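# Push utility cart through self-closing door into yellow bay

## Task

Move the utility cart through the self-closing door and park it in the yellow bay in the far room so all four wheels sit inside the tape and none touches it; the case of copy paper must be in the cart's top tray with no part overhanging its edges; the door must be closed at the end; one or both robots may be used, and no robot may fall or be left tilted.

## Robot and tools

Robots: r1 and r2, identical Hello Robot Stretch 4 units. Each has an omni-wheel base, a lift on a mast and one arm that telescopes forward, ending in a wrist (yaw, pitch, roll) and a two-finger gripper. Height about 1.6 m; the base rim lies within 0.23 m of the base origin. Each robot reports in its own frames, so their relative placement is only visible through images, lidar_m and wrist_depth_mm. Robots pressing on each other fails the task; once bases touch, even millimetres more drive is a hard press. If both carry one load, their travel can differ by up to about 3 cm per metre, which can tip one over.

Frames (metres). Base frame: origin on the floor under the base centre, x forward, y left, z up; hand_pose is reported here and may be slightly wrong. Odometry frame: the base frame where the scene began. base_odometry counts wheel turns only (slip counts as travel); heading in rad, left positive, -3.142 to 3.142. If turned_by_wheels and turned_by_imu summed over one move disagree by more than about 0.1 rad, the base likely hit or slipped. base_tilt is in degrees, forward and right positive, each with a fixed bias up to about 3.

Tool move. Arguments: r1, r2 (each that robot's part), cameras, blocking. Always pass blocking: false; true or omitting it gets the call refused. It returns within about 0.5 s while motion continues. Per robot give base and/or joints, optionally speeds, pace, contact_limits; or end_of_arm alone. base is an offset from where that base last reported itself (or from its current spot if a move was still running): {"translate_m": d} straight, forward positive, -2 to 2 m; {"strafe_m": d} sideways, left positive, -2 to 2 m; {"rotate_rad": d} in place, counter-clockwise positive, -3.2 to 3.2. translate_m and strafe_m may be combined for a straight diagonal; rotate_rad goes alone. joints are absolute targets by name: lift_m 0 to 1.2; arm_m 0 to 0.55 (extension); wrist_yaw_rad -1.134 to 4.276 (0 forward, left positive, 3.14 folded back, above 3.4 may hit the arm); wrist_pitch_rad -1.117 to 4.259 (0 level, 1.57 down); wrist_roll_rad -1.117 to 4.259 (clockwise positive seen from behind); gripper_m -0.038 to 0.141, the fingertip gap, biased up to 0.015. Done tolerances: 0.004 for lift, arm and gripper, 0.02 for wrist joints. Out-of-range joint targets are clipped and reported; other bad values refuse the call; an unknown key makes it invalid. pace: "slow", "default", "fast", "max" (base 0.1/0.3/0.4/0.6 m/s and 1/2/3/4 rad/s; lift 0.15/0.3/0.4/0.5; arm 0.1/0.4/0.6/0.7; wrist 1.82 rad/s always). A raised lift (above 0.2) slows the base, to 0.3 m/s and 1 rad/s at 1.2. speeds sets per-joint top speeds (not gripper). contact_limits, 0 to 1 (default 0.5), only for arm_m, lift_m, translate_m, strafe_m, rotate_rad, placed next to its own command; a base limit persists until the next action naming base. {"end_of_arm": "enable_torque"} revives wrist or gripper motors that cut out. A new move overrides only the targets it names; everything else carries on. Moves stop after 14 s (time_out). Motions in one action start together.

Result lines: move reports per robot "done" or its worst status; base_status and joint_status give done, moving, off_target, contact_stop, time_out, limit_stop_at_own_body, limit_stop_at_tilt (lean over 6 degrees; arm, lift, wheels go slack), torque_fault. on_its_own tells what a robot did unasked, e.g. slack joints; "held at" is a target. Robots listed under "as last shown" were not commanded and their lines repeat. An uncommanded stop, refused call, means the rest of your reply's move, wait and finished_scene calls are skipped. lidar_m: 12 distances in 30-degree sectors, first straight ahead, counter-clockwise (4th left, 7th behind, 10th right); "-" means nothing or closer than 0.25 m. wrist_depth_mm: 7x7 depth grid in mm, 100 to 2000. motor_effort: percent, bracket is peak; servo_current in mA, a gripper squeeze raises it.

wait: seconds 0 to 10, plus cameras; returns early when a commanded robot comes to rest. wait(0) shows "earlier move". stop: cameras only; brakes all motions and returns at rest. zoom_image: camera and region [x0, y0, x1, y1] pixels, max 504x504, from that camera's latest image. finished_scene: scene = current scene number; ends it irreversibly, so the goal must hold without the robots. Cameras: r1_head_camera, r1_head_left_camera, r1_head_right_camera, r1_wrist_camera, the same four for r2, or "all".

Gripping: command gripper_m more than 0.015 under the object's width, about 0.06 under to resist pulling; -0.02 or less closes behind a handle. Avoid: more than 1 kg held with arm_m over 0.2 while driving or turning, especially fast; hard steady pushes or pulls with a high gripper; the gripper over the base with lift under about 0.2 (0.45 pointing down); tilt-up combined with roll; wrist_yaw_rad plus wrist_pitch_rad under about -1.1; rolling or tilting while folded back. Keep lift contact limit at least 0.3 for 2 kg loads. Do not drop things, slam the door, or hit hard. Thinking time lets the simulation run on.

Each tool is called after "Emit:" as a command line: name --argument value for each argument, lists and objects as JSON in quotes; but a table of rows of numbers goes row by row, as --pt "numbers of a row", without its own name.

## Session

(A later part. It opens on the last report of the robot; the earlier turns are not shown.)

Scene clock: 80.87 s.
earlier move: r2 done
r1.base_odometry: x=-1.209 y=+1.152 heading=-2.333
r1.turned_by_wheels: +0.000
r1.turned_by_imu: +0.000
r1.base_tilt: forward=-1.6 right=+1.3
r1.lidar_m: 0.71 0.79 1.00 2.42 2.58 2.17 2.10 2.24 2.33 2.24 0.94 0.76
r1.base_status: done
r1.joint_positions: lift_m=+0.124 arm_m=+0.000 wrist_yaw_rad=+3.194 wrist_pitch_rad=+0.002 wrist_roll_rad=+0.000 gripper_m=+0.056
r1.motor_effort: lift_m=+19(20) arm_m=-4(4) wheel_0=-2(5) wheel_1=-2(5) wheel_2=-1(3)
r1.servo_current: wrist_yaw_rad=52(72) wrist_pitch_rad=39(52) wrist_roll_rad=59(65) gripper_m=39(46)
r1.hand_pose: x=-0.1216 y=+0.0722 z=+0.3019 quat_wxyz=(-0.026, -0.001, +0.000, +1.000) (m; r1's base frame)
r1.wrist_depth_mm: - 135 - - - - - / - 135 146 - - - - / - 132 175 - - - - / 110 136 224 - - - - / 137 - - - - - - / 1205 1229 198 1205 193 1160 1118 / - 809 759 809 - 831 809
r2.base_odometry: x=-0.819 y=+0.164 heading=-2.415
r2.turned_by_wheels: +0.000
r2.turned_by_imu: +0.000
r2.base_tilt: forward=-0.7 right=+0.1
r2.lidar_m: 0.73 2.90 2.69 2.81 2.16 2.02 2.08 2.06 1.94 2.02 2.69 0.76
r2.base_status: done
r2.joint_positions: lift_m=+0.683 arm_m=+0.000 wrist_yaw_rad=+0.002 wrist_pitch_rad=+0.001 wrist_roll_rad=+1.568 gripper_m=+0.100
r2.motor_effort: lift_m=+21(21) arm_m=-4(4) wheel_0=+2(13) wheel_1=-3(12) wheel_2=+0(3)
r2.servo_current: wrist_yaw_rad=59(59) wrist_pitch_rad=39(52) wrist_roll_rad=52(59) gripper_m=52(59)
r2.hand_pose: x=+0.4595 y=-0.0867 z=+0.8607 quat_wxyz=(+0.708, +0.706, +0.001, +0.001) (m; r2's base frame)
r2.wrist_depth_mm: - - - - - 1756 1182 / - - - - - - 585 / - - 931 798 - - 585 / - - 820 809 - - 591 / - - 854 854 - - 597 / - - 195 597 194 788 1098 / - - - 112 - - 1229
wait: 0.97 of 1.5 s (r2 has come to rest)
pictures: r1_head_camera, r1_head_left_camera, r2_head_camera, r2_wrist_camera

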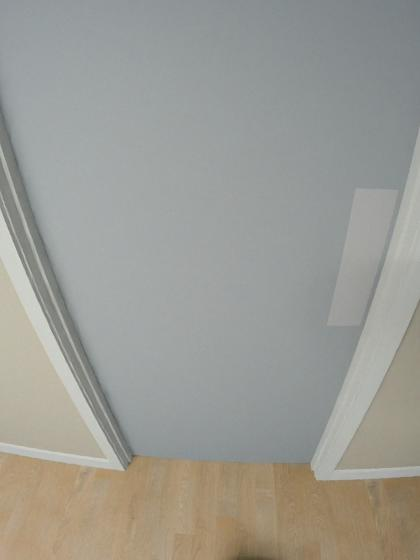

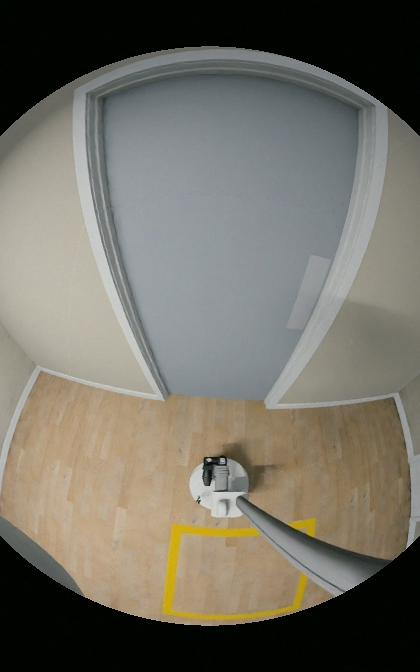

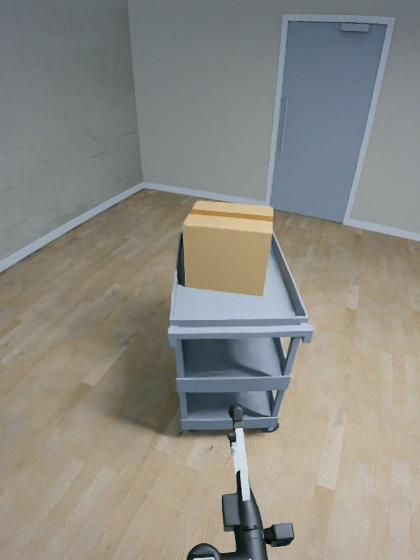

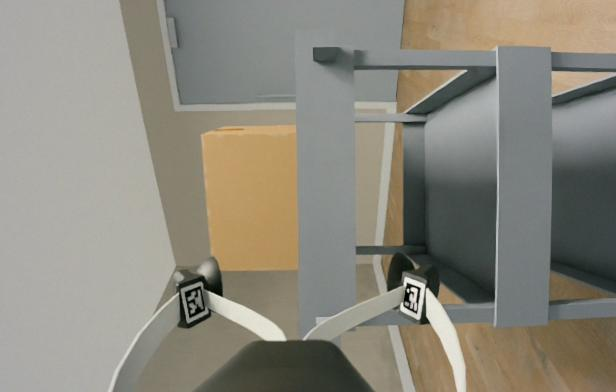

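Emit:
move --blocking false --cameras '[]' --r1 '{"base":{"translate_m":1.75},"pace":"slow","contact_limits":{"translate_m":0.8}}' --r2 '{"base":{"translate_m":0.40},"pace":"slow"}'

Emit:
wait --seconds 6 --cameras '["r2_head_camera","r2_wrist_camera"]'

Scene clock: 87.73 s.
move: r1 moving; r2 moving
r1.base_odometry: x=-1.218 y=+1.143 heading=-2.333
r1.turned_by_wheels: +0.000
r1.turned_by_imu: +0.000
r1.base_tilt: forward=-1.6 right=+1.3
r1.lidar_m: 0.71 0.77 0.99 2.42 2.54 2.18 2.12 2.23 2.31 2.22 0.88 0.74
r1.base_status: translate_m moving
r1.joint_positions: lift_m=+0.124 arm_m=+0.000 wrist_yaw_rad=+3.194 wrist_pitch_rad=+0.002 wrist_roll_rad=+0.000 gripper_m=+0.056
r1.measured_speeds: translate_m=+0.049 strafe_m=+0.000 rotate_rad=+0.001 lift_m=+0.000 arm_m=+0.000 wrist_yaw_rad=+0.000 wrist_pitch_rad=+0.000 wrist_roll_rad=+0.000
r1.motor_effort: lift_m=+19(20) arm_m=-4(4) wheel_0=+5(6) wheel_1=+6(6) wheel_2=-8(8)
r1.servo_current: wrist_yaw_rad=52(65) wrist_pitch_rad=46(52) wrist_roll_rad=39(59) gripper_m=39(46)
r1.contact_limits: translate_m 0.8
r1.hand_pose: x=-0.1216 y=+0.0722 z=+0.3019 quat_wxyz=(-0.026, -0.001, +0.000, +1.000) (m; r1's base frame)
r1.wrist_depth_mm: - 135 - - - - - / - 135 146 - - - - / - 133 175 - - - - / 110 136 223 - - - - / 137 - - - - - - / 1229 1229 198 1205 193 1182 1118 / - 809 759 798 - 831 798
r2.base_odometry: x=-0.828 y=+0.156 heading=-2.415
r2.turned_by_wheels: +0.000
r2.turned_by_imu: +0.001
r2.base_tilt: forward=-0.7 right=+0.1
r2.lidar_m: 0.71 2.89 2.70 2.80 2.16 2.02 2.13 2.08 1.96 2.01 2.67 0.74
r2.base_status: translate_m moving
r2.joint_positions: lift_m=+0.683 arm_m=+0.000 wrist_yaw_rad=+0.002 wrist_pitch_rad=+0.001 wrist_roll_rad=+1.568 gripper_m=+0.100
r2.measured_speeds: translate_m=+0.048 strafe_m=+0.000 rotate_rad=+0.000 lift_m=+0.000 arm_m=+0.000 wrist_yaw_rad=+0.000 wrist_pitch_rad=+0.000 wrist_roll_rad=+0.000
r2.motor_effort: lift_m=+20(21) arm_m=-4(4) wheel_0=+4(8) wheel_1=+6(6) wheel_2=-11(11)
r2.servo_current: wrist_yaw_rad=46(59) wrist_pitch_rad=39(46) wrist_roll_rad=33(59) gripper_m=52(52)
r2.hand_pose: x=+0.4595 y=-0.0867 z=+0.8607 quat_wxyz=(+0.708, +0.706, +0.001, +0.001) (m; r2's base frame)
r2.wrist_depth_mm: - - - - - 1808 1118 / - - - - - - 574 / - - 891 788 - - 574 / - - 809 809 - - 580 / - - 854 831 - - 585 / - - 195 585 194 732 1098 / - - - 112 - 1921 1205
pictures: none

Scene clock: 92.53 s.
earlier move: r1 moving; r2 done
r1.base_odometry: x=-1.541 y=+0.805 heading=-2.333
r1.turned_by_wheels: +0.000
r1.turned_by_imu: +0.000
r1.base_tilt: forward=-1.6 right=+1.3
r1.lidar_m: 0.25 0.27 0.37 0.96 2.57 2.64 2.59 2.74 2.36 0.69 0.36 0.27
r1.base_status: translate_m moving
r1.joint_positions: lift_m=+0.124 arm_m=+0.000 wrist_yaw_rad=+3.194 wrist_pitch_rad=+0.002 wrist_roll_rad=+0.000 gripper_m=+0.056
r1.measured_speeds: translate_m=+0.100 strafe_m=+0.000 rotate_rad=+0.000 lift_m=+0.000 arm_m=+0.000 wrist_yaw_rad=+0.000 wrist_pitch_rad=+0.000 wrist_roll_rad=+0.000
r1.motor_effort: lift_m=+19(20) arm_m=-4(4) wheel_0=+5(8) wheel_1=+5(6) wheel_2=-5(8)
r1.servo_current: wrist_yaw_rad=59(72) wrist_pitch_rad=46(52) wrist_roll_rad=46(72) gripper_m=46(52)
r1.contact_limits: translate_m 0.8
r1.hand_pose: x=-0.1216 y=+0.0722 z=+0.3019 quat_wxyz=(-0.026, -0.001, +0.000, +1.000) (m; r1's base frame)
r1.wrist_depth_mm: - 135 - - - - - / - 135 146 - - - - / - 132 175 - - - - / 110 136 224 - - - - / 137 - - - - - - / - 1229 198 1336 191 1160 1118 / - 809 759 798 798 831 798
r2.base_odometry: x=-1.117 y=-0.102 heading=-2.415
r2.turned_by_wheels: +0.000
r2.turned_by_imu: +0.001
r2.base_tilt: forward=-0.7 right=+0.0
r2.lidar_m: 0.41 2.71 2.54 2.62 2.55 2.39 2.42 2.27 2.13 2.20 2.95 0.41
r2.base_status: done
r2.joint_positions: lift_m=+0.683 arm_m=+0.000 wrist_yaw_rad=-0.002 wrist_pitch_rad=+0.001 wrist_roll_rad=+1.569 gripper_m=+0.100
r2.motor_effort: lift_m=+20(21) arm_m=+4(5) wheel_0=+6(10) wheel_1=+6(8) wheel_2=-7(15)
r2.servo_current: wrist_yaw_rad=52(65) wrist_pitch_rad=39(52) wrist_roll_rad=39(65) gripper_m=46(59)
r2.hand_pose: x=+0.4591 y=-0.0881 z=+0.8606 quat_wxyz=(+0.708, +0.706, +0.000, -0.001) (m; r2's base frame)
r2.wrist_depth_mm: - - - 178 236 1921 - / - - - 179 238 - - / - 459 445 181 240 - - / - 477 469 182 241 - - / - - 484 185 244 - - / - - 196 185 200 707 - / - - - 112 248 1756 496
wait: 4.80 of 6 s (r2 has come to rest)
pictures: r2_head_camera, r2_wrist_camera

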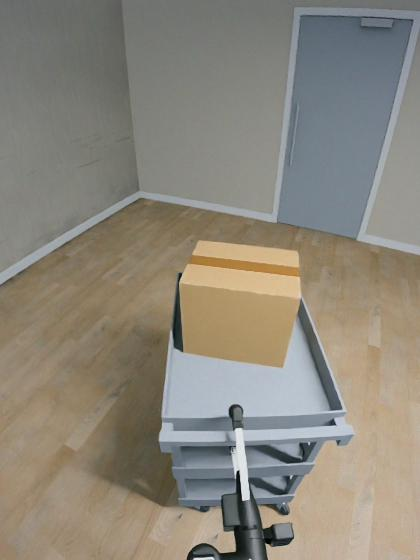

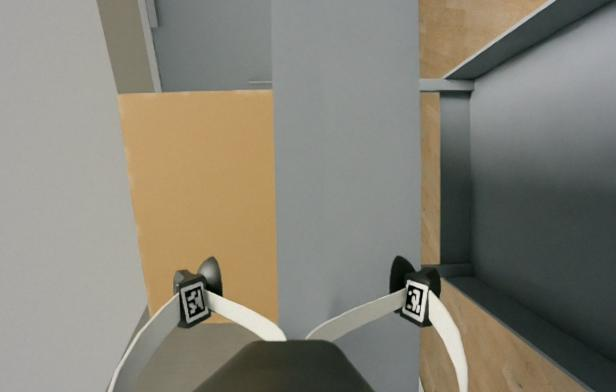

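Emit:
move --blocking false --cameras '[]' --r2 '{"joints":{"gripper_m":-0.035}}'

Emit:
wait --seconds 3 --cameras '["r1_head_left_camera"]'

Emit:
move --blocking false --cameras '[]' --r2 '{"base":{"translate_m":0.3},"pace":"slow"}'

Emit:
wait --seconds 5 --cameras '["r1_head_camera","r1_head_left_camera","r2_head_camera"]'

Scene clock: 105.87 s.
earlier move: r1 time_out
move: r2 moving
r1.base_odometry: x=-2.176 y=+0.139 heading=-2.332
r1.turned_by_wheels: +0.001
r1.turned_by_imu: +0.029
r1.base_tilt: forward=-1.6 right=+1.2
r1.lidar_m: 1.65 0.25 - 0.25 0.25 0.50 3.52 0.73 0.88 2.38 2.56 1.92
r1.base_status: translate_m time_out (by the wheels' count: +1.401 of +1.750)
r1.joint_positions: lift_m=+0.124 arm_m=+0.000 wrist_yaw_rad=+3.196 wrist_pitch_rad=+0.002 wrist_roll_rad=+0.000 gripper_m=+0.056
r1.motor_effort: lift_m=+19(19) arm_m=+5(5) wheel_0=+0(1) wheel_1=+3(3) wheel_2=+0(0)
r1.servo_current: wrist_yaw_rad=59(65) wrist_pitch_rad=39(46) wrist_roll_rad=52(52) gripper_m=39(46)
r1.contact_limits: translate_m 0.8
r1.hand_pose: x=-0.1219 y=+0.0715 z=+0.3019 quat_wxyz=(-0.027, -0.001, +0.000, +1.000) (m; r1's base frame)
r1.wrist_depth_mm: - 133 133 - - - 521 / - 116 133 - - - 466 / - 126 135 - - - 477 / - 134 187 - - - 480 / 138 - - - - - 480 / - 1229 198 1229 193 1160 480 / - 809 768 798 788 820 477
r2.base_odometry: x=-1.117 y=-0.102 heading=-2.415
r2.turned_by_wheels: +0.000
r2.turned_by_imu: +0.002
r2.base_tilt: forward=-0.7 right=+0.1
r2.lidar_m: 0.39 2.71 2.54 2.58 2.54 2.38 2.46 2.27 2.14 2.23 2.93 0.43
r2.joint_positions: lift_m=+0.683 arm_m=+0.000 wrist_yaw_rad=-0.002 wrist_pitch_rad=+0.001 wrist_roll_rad=+1.569 gripper_m=+0.083
r2.joint_status: gripper_m moving
r2.motor_effort: lift_m=+20(20) arm_m=+4(5) wheel_0=+6(7) wheel_1=+6(6) wheel_2=-7(8)
r2.servo_current: wrist_yaw_rad=46(59) wrist_pitch_rad=46(46) wrist_roll_rad=46(59) gripper_m=137(143)
r2.hand_pose: x=+0.4591 y=-0.0881 z=+0.8606 quat_wxyz=(+0.708, +0.706, +0.000, -0.001) (m; r2's base frame)
r2.wrist_depth_mm: - - - 178 236 1863 - / - - - 179 239 - - / - 452 452 181 240 - - / - 477 466 182 244 - - / - - 488 184 244 - - / - - 197 185 195 707 - / - - - 112 250 1808 500
pictures: none

not run: a stop that you did not command came earlier in this reply.

not run: a stop that you did not command came earlier in this reply.

not run: a stop that you did not command came earlier in this reply.

Emit:
move --blocking false --cameras '["r1_head_camera","r1_head_left_camera","r1_head_right_camera"]' --r1 '{"base":{"translate_m":0.4},"pace":"slow","contact_limits":{"translate_m":0.8}}' --r2 '{"base":{"translate_m":0.3},"pace":"slow"}'

Emit:
wait --seconds 4 --cameras '["r1_head_left_camera","r2_head_camera"]'

Emit:
wait --seconds 3 --cameras '["r1_head_left_camera","r1_head_right_camera","r2_head_camera"]'

Scene clock: 114.27 s.
earlier move: r2 done
move: r1 moving; r2 moving
r1.base_odometry: x=-2.185 y=+0.130 heading=-2.332
r1.turned_by_wheels: +0.000
r1.turned_by_imu: +0.000
r1.base_tilt: forward=-1.6 right=+1.2
r1.lidar_m: 1.65 0.25 - 0.25 0.25 0.50 3.52 0.72 0.92 2.39 2.54 1.88
r1.base_status: translate_m moving
r1.joint_positions: lift_m=+0.124 arm_m=+0.000 wrist_yaw_rad=+3.196 wrist_pitch_rad=+0.002 wrist_roll_rad=+0.000 gripper_m=+0.056
r1.measured_speeds: translate_m=+0.049 strafe_m=+0.000 rotate_rad=+0.003 lift_m=+0.000 arm_m=+0.000 wrist_yaw_rad=+0.000 wrist_pitch_rad=+0.000 wrist_roll_rad=+0.000
r1.motor_effort: lift_m=+19(20) arm_m=+4(5) wheel_0=+1(5) wheel_1=+12(12) wheel_2=-10(10)
r1.servo_current: wrist_yaw_rad=46(72) wrist_pitch_rad=52(52) wrist_roll_rad=59(59) gripper_m=46(46)
r1.contact_limits: translate_m 0.8
r1.hand_pose: x=-0.1219 y=+0.0715 z=+0.3019 quat_wxyz=(-0.027, -0.001, +0.000, +1.000) (m; r1's base frame)
r1.wrist_depth_mm: - 133 133 - - - 508 / - 116 133 - - - 521 / - 126 135 - - - 539 / - 134 186 - - - 462 / 137 - - - - - 469 / - 1229 198 1205 193 1160 466 / - 809 759 788 788 820 466
r2.base_odometry: x=-1.127 y=-0.110 heading=-2.415
r2.turned_by_wheels: +0.000
r2.turned_by_imu: +0.001
r2.base_tilt: forward=-0.7 right=+0.0
r2.lidar_m: 0.36 2.71 2.53 2.61 2.51 2.40 2.46 2.24 2.12 2.19 2.93 0.40
r2.base_status: translate_m moving
r2.joint_positions: lift_m=+0.683 arm_m=+0.000 wrist_yaw_rad=+0.000 wrist_pitch_rad=+0.002 wrist_roll_rad=+1.569 gripper_m=-0.034
r2.joint_status: all done
r2.measured_speeds: translate_m=+0.043 strafe_m=+0.000 rotate_rad=-0.006 lift_m=+0.000 arm_m=+0.000 wrist_yaw_rad=+0.000 wrist_pitch_rad=+0.000 wrist_roll_rad=+0.000
r2.motor_effort: lift_m=+21(21) arm_m=+5(5) wheel_0=+4(9) wheel_1=+8(8) wheel_2=-14(14)
r2.servo_current: wrist_yaw_rad=59(59) wrist_pitch_rad=39(46) wrist_roll_rad=52(52) gripper_m=98(143)
r2.hand_pose: x=+0.4592 y=-0.0875 z=+0.8604 quat_wxyz=(+0.708, +0.706, +0.001, -0.001) (m; r2's base frame)
r2.wrist_depth_mm: - - - 161 220 1863 - / - - - 163 222 - - / - 436 433 164 224 - - / - 459 452 165 227 - - / - 480 469 167 228 - - / - - 185 168 179 647 - / - - - 112 231 1576 500
pictures: r1_head_camera, r1_head_left_camera, r1_head_right_camera

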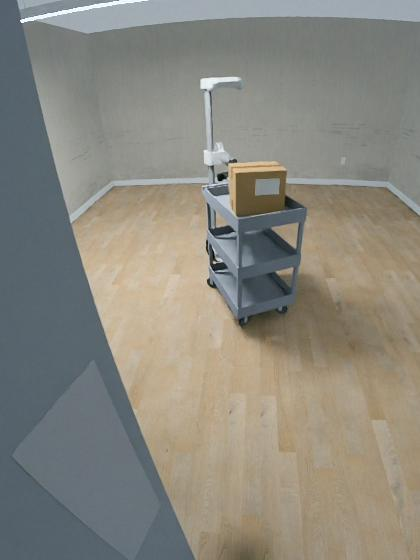

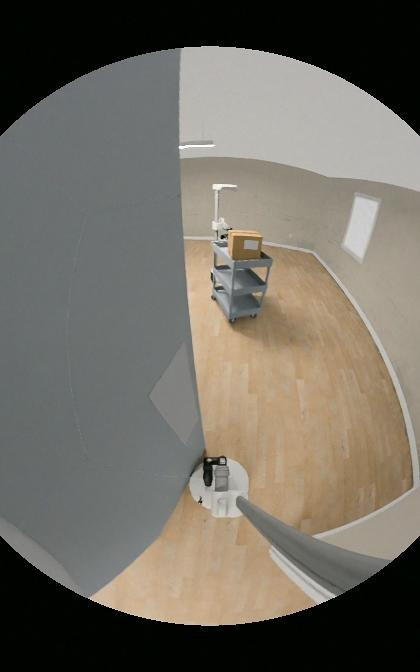

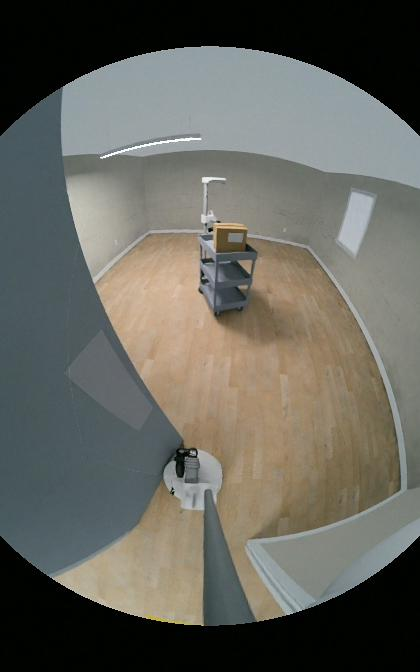

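Scene clock: 118.03 s.
earlier move: r1 moving; r2 done
r1.base_odometry: x=-2.434 y=-0.132 heading=-2.332
r1.turned_by_wheels: +0.000
r1.turned_by_imu: +0.000
r1.base_tilt: forward=-1.6 right=+1.3
r1.lidar_m: 1.07 3.07 2.36 2.28 0.25 0.37 3.93 1.04 1.45 2.41 2.58 1.16
r1.base_status: translate_m moving
r1.joint_positions: lift_m=+0.124 arm_m=+0.000 wrist_yaw_rad=+3.196 wrist_pitch_rad=+0.002 wrist_roll_rad=+0.000 gripper_m=+0.056
r1.measured_speeds: translate_m=+0.076 strafe_m=+0.000 rotate_rad=-0.005 lift_m=+0.000 arm_m=+0.000 wrist_yaw_rad=+0.000 wrist_pitch_rad=+0.000 wrist_roll_rad=+0.000
r1.motor_effort: lift_m=+19(20) arm_m=+4(5) wheel_0=+0(5) wheel_1=+8(16) wheel_2=-3(11)
r1.servo_current: wrist_yaw_rad=39(72) wrist_pitch_rad=46(52) wrist_roll_rad=52(65) gripper_m=39(52)
r1.contact_limits: translate_m 0.8
r1.hand_pose: x=-0.1219 y=+0.0715 z=+0.3019 quat_wxyz=(-0.027, -0.001, +0.000, +1.000) (m; r1's base frame)
r1.wrist_depth_mm: - 133 133 - - 750 264 / - 117 133 - - 778 268 / - 122 136 - - 809 271 / - 134 187 - - 842 273 / 137 1138 - - - 512 248 / - 1138 198 1205 193 512 277 / - 831 759 798 798 508 276
r2.base_odometry: x=-1.342 y=-0.301 heading=-2.414
r2.turned_by_wheels: +0.000
r2.turned_by_imu: +0.002
r2.base_tilt: forward=-0.7 right=+0.1
r2.lidar_m: 0.40 2.52 2.42 2.46 2.79 2.66 2.76 2.40 2.27 2.33 3.09 0.39
r2.base_status: done
r2.joint_positions: lift_m=+0.683 arm_m=+0.000 wrist_yaw_rad=+0.002 wrist_pitch_rad=+0.002 wrist_roll_rad=+1.569 gripper_m=-0.034
r2.joint_status: all done
r2.motor_effort: lift_m=+20(21) arm_m=+5(6) wheel_0=+7(14) wheel_1=+5(9) wheel_2=-6(16)
r2.servo_current: wrist_yaw_rad=46(65) wrist_pitch_rad=39(46) wrist_roll_rad=39(65) gripper_m=91(143)
r2.hand_pose: x=+0.4594 y=-0.0868 z=+0.8604 quat_wxyz=(+0.708, +0.706, +0.002, +0.000) (m; r2's base frame)
r2.wrist_depth_mm: - - - 141 196 - - / - 399 402 145 202 - - / - 430 427 150 211 - - / - 473 462 157 219 - - / - - 500 163 227 759 - / - - 185 169 180 1618 504 / - - - 112 244 1808 1205
wait: 3.77 of 4 s (r2 has come to rest)
pictures: r1_head_left_camera, r2_head_camera

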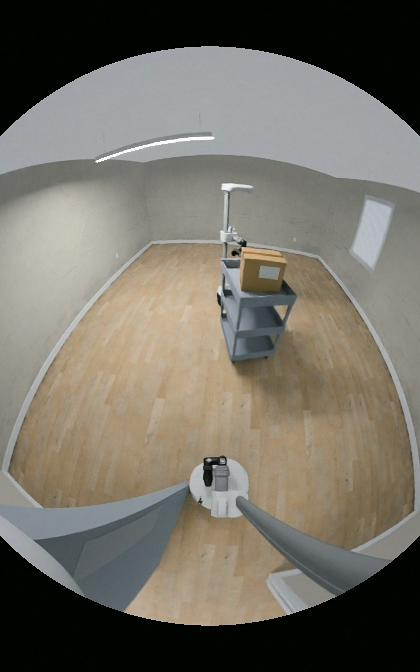

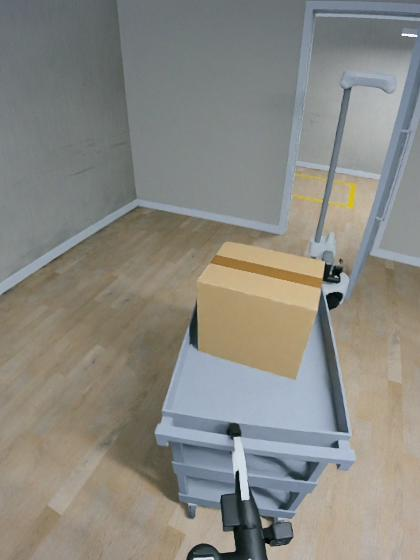

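Scene clock: 119.03 s.
earlier move: r1 done
r1.base_odometry: x=-2.452 y=-0.151 heading=-2.331
r1.turned_by_wheels: +0.000
r1.turned_by_imu: +0.000
r1.base_tilt: forward=-1.6 right=+1.3
r1.lidar_m: 1.03 3.04 2.38 2.29 0.25 0.36 3.95 1.07 1.51 2.43 2.60 1.10
r1.base_status: done
r1.joint_positions: lift_m=+0.124 arm_m=+0.000 wrist_yaw_rad=+3.196 wrist_pitch_rad=+0.002 wrist_roll_rad=+0.000 gripper_m=+0.056
r1.motor_effort: lift_m=+19(20) arm_m=+5(5) wheel_0=+0(5) wheel_1=+7(16) wheel_2=-2(11)
r1.servo_current: wrist_yaw_rad=46(72) wrist_pitch_rad=39(52) wrist_roll_rad=52(72) gripper_m=46(52)
r1.contact_limits: translate_m 0.8
r1.hand_pose: x=-0.1219 y=+0.0715 z=+0.3019 quat_wxyz=(-0.027, -0.001, +0.000, +1.000) (m; r1's base frame)
r1.wrist_depth_mm: - 133 133 - - 504 228 / - 117 133 - - 525 233 / - 122 136 - - 544 266 / - 134 186 - - 759 238 / 137 1160 - - - 449 240 / - 1118 198 1205 193 452 240 / - 809 768 798 798 368 239
r2.base_odometry: x=-1.342 y=-0.301 heading=-2.414
r2.turned_by_wheels: +0.000
r2.turned_by_imu: +0.000
r2.base_tilt: forward=-0.7 right=+0.1
r2.lidar_m: 0.38 2.55 2.41 2.46 2.74 2.67 2.74 2.38 2.26 2.34 3.11 0.40
r2.base_status: done
r2.joint_positions: lift_m=+0.683 arm_m=+0.000 wrist_yaw_rad=+0.002 wrist_pitch_rad=+0.002 wrist_roll_rad=+1.569 gripper_m=-0.034
r2.joint_status: all done
r2.motor_effort: lift_m=+20(21) arm_m=+5(6) wheel_0=+7(14) wheel_1=+5(9) wheel_2=-6(16)
r2.servo_current: wrist_yaw_rad=39(65) wrist_pitch_rad=39(46) wrist_roll_rad=33(65) gripper_m=91(143)
r2.hand_pose: x=+0.4594 y=-0.0868 z=+0.8604 quat_wxyz=(+0.708, +0.706, +0.002, +0.000) (m; r2's base frame)
r2.wrist_depth_mm: - - - 140 196 - - / - 404 397 145 203 - - / - 430 427 150 211 - - / - 477 459 157 219 - - / - - 496 163 227 768 - / - - 185 168 180 1661 508 / - - - 112 244 1756 1229
wait: 1.00 of 3 s (r1 has come to rest)
pictures: r1_head_left_camera, r1_head_right_camera, r2_head_camera

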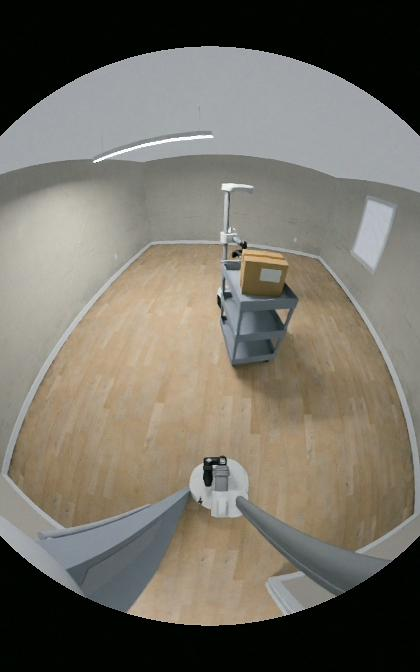

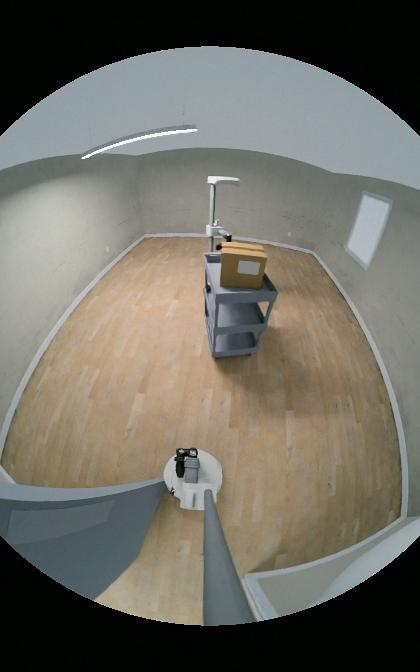

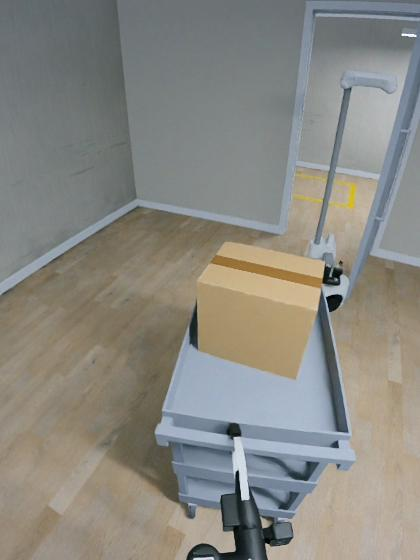

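Emit:
move --blocking false --cameras '[]' --r1 '{"base":{"strafe_m":0.42},"pace":"slow","contact_limits":{"strafe_m":0.8}}'

Emit:
wait --seconds 7 --cameras '["r1_head_left_camera","r2_head_camera"]'

Scene clock: 124.33 s.
move: r1 moving
r1.base_odometry: x=-2.442 y=-0.161 heading=-2.332
r1.turned_by_wheels: +0.000
r1.turned_by_imu: -0.001
r1.base_tilt: forward=-1.6 right=+1.3
r1.lidar_m: 1.03 3.03 2.34 2.28 0.25 0.37 3.93 1.08 1.49 2.42 2.58 1.13
r1.base_status: strafe_m moving
r1.joint_positions: lift_m=+0.124 arm_m=+0.000 wrist_yaw_rad=+3.196 wrist_pitch_rad=+0.002 wrist_roll_rad=+0.000 gripper_m=+0.056
r1.measured_speeds: translate_m=+0.001 strafe_m=+0.056 rotate_rad=-0.003 lift_m=+0.000 arm_m=+0.000 wrist_yaw_rad=+0.000 wrist_pitch_rad=+0.000 wrist_roll_rad=+0.000
r1.motor_effort: lift_m=+19(20) arm_m=+4(5) wheel_0=-13(15) wheel_1=+11(12) wheel_2=+1(2)
r1.servo_current: wrist_yaw_rad=39(65) wrist_pitch_rad=52(52) wrist_roll_rad=46(59) gripper_m=39(46)
r1.contact_limits: strafe_m 0.8
r1.hand_pose: x=-0.1219 y=+0.0715 z=+0.3019 quat_wxyz=(-0.027, -0.001, +0.000, +1.000) (m; r1's base frame)
r1.wrist_depth_mm: - 133 133 - - 477 229 / - 117 133 - - 488 234 / - 126 136 - - 421 237 / - 134 187 - - 517 239 / 137 1182 - - - 430 241 / - 1118 198 1205 192 430 241 / - 809 759 798 798 357 239
r2: as last shown
r2.lidar_m: 0.38 2.57 2.39 2.48 2.81 2.64 2.74 2.40 2.27 2.34 3.07 0.40
r2.motor_effort: lift_m=+20(20) arm_m=+5(6) wheel_0=+7(7) wheel_1=+4(5) wheel_2=-6(7)
r2.servo_current: wrist_yaw_rad=46(52) wrist_pitch_rad=33(46) wrist_roll_rad=52(52) gripper_m=91(98)
r2.wrist_depth_mm: - - - 141 196 - - / - 402 397 145 203 - - / - 430 430 150 211 - - / - 473 462 157 218 - - / - - 496 163 228 768 - / - - 186 169 180 1661 500 / - - - 112 245 1756 1205
pictures: none

Scene clock: 129.17 s.
earlier move: r1 done
r1.base_odometry: x=-2.149 y=-0.440 heading=-2.330
r1.turned_by_wheels: +0.001
r1.turned_by_imu: +0.002
r1.base_tilt: forward=-1.6 right=+1.3
r1.lidar_m: 1.60 2.54 1.93 1.88 0.25 0.25 0.48 1.28 1.43 2.83 3.03 1.15
r1.base_status: done
r1.joint_positions: lift_m=+0.124 arm_m=+0.000 wrist_yaw_rad=+3.196 wrist_pitch_rad=+0.002 wrist_roll_rad=+0.000 gripper_m=+0.056
r1.motor_effort: lift_m=+19(20) arm_m=+4(5) wheel_0=-27(32) wheel_1=+33(33) wheel_2=+6(7)
r1.servo_current: wrist_yaw_rad=46(72) wrist_pitch_rad=39(52) wrist_roll_rad=46(65) gripper_m=39(52)
r1.contact_limits: strafe_m 0.8
r1.hand_pose: x=-0.1219 y=+0.0715 z=+0.3019 quat_wxyz=(-0.027, -0.001, +0.000, +1.000) (m; r1's base frame)
r1.wrist_depth_mm: - 134 138 - 362 226 177 / - 134 134 - 366 228 179 / - 132 148 917 370 230 179 / 109 135 196 - 375 232 181 / 137 - - - 377 233 182 / - 1229 198 1229 195 233 182 / - 809 759 154 351 211 181
r2.base_odometry: x=-1.342 y=-0.301 heading=-2.414
r2.turned_by_wheels: +0.000
r2.turned_by_imu: +0.001
r2.base_tilt: forward=-0.7 right=+0.0
r2.lidar_m: 0.41 2.55 2.42 2.47 2.78 2.65 2.71 2.39 2.26 2.33 3.11 0.40
r2.joint_positions: lift_m=+0.683 arm_m=+0.000 wrist_yaw_rad=+0.002 wrist_pitch_rad=+0.002 wrist_roll_rad=+1.569 gripper_m=-0.034
r2.motor_effort: lift_m=+20(21) arm_m=+5(6) wheel_0=+7(8) wheel_1=+5(5) wheel_2=-6(7)
r2.servo_current: wrist_yaw_rad=39(65) wrist_pitch_rad=39(52) wrist_roll_rad=39(65) gripper_m=91(98)
r2.hand_pose: x=+0.4594 y=-0.0868 z=+0.8604 quat_wxyz=(+0.708, +0.706, +0.002, +0.000) (m; r2's base frame)
r2.wrist_depth_mm: - - - 141 196 - - / - 402 399 145 203 - - / - 430 424 150 211 - - / - 473 459 157 218 - - / - - 496 164 227 750 - / - - 185 169 181 1708 504 / - - - 112 246 1756 1229
wait: 4.83 of 7 s (r1 has come to rest)
pictures: r1_head_left_camera, r2_head_camera

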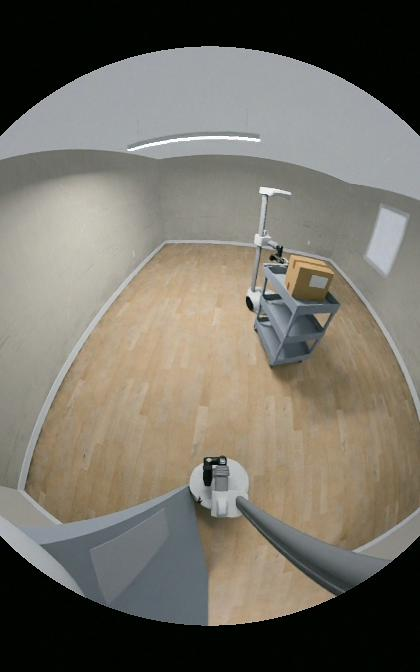

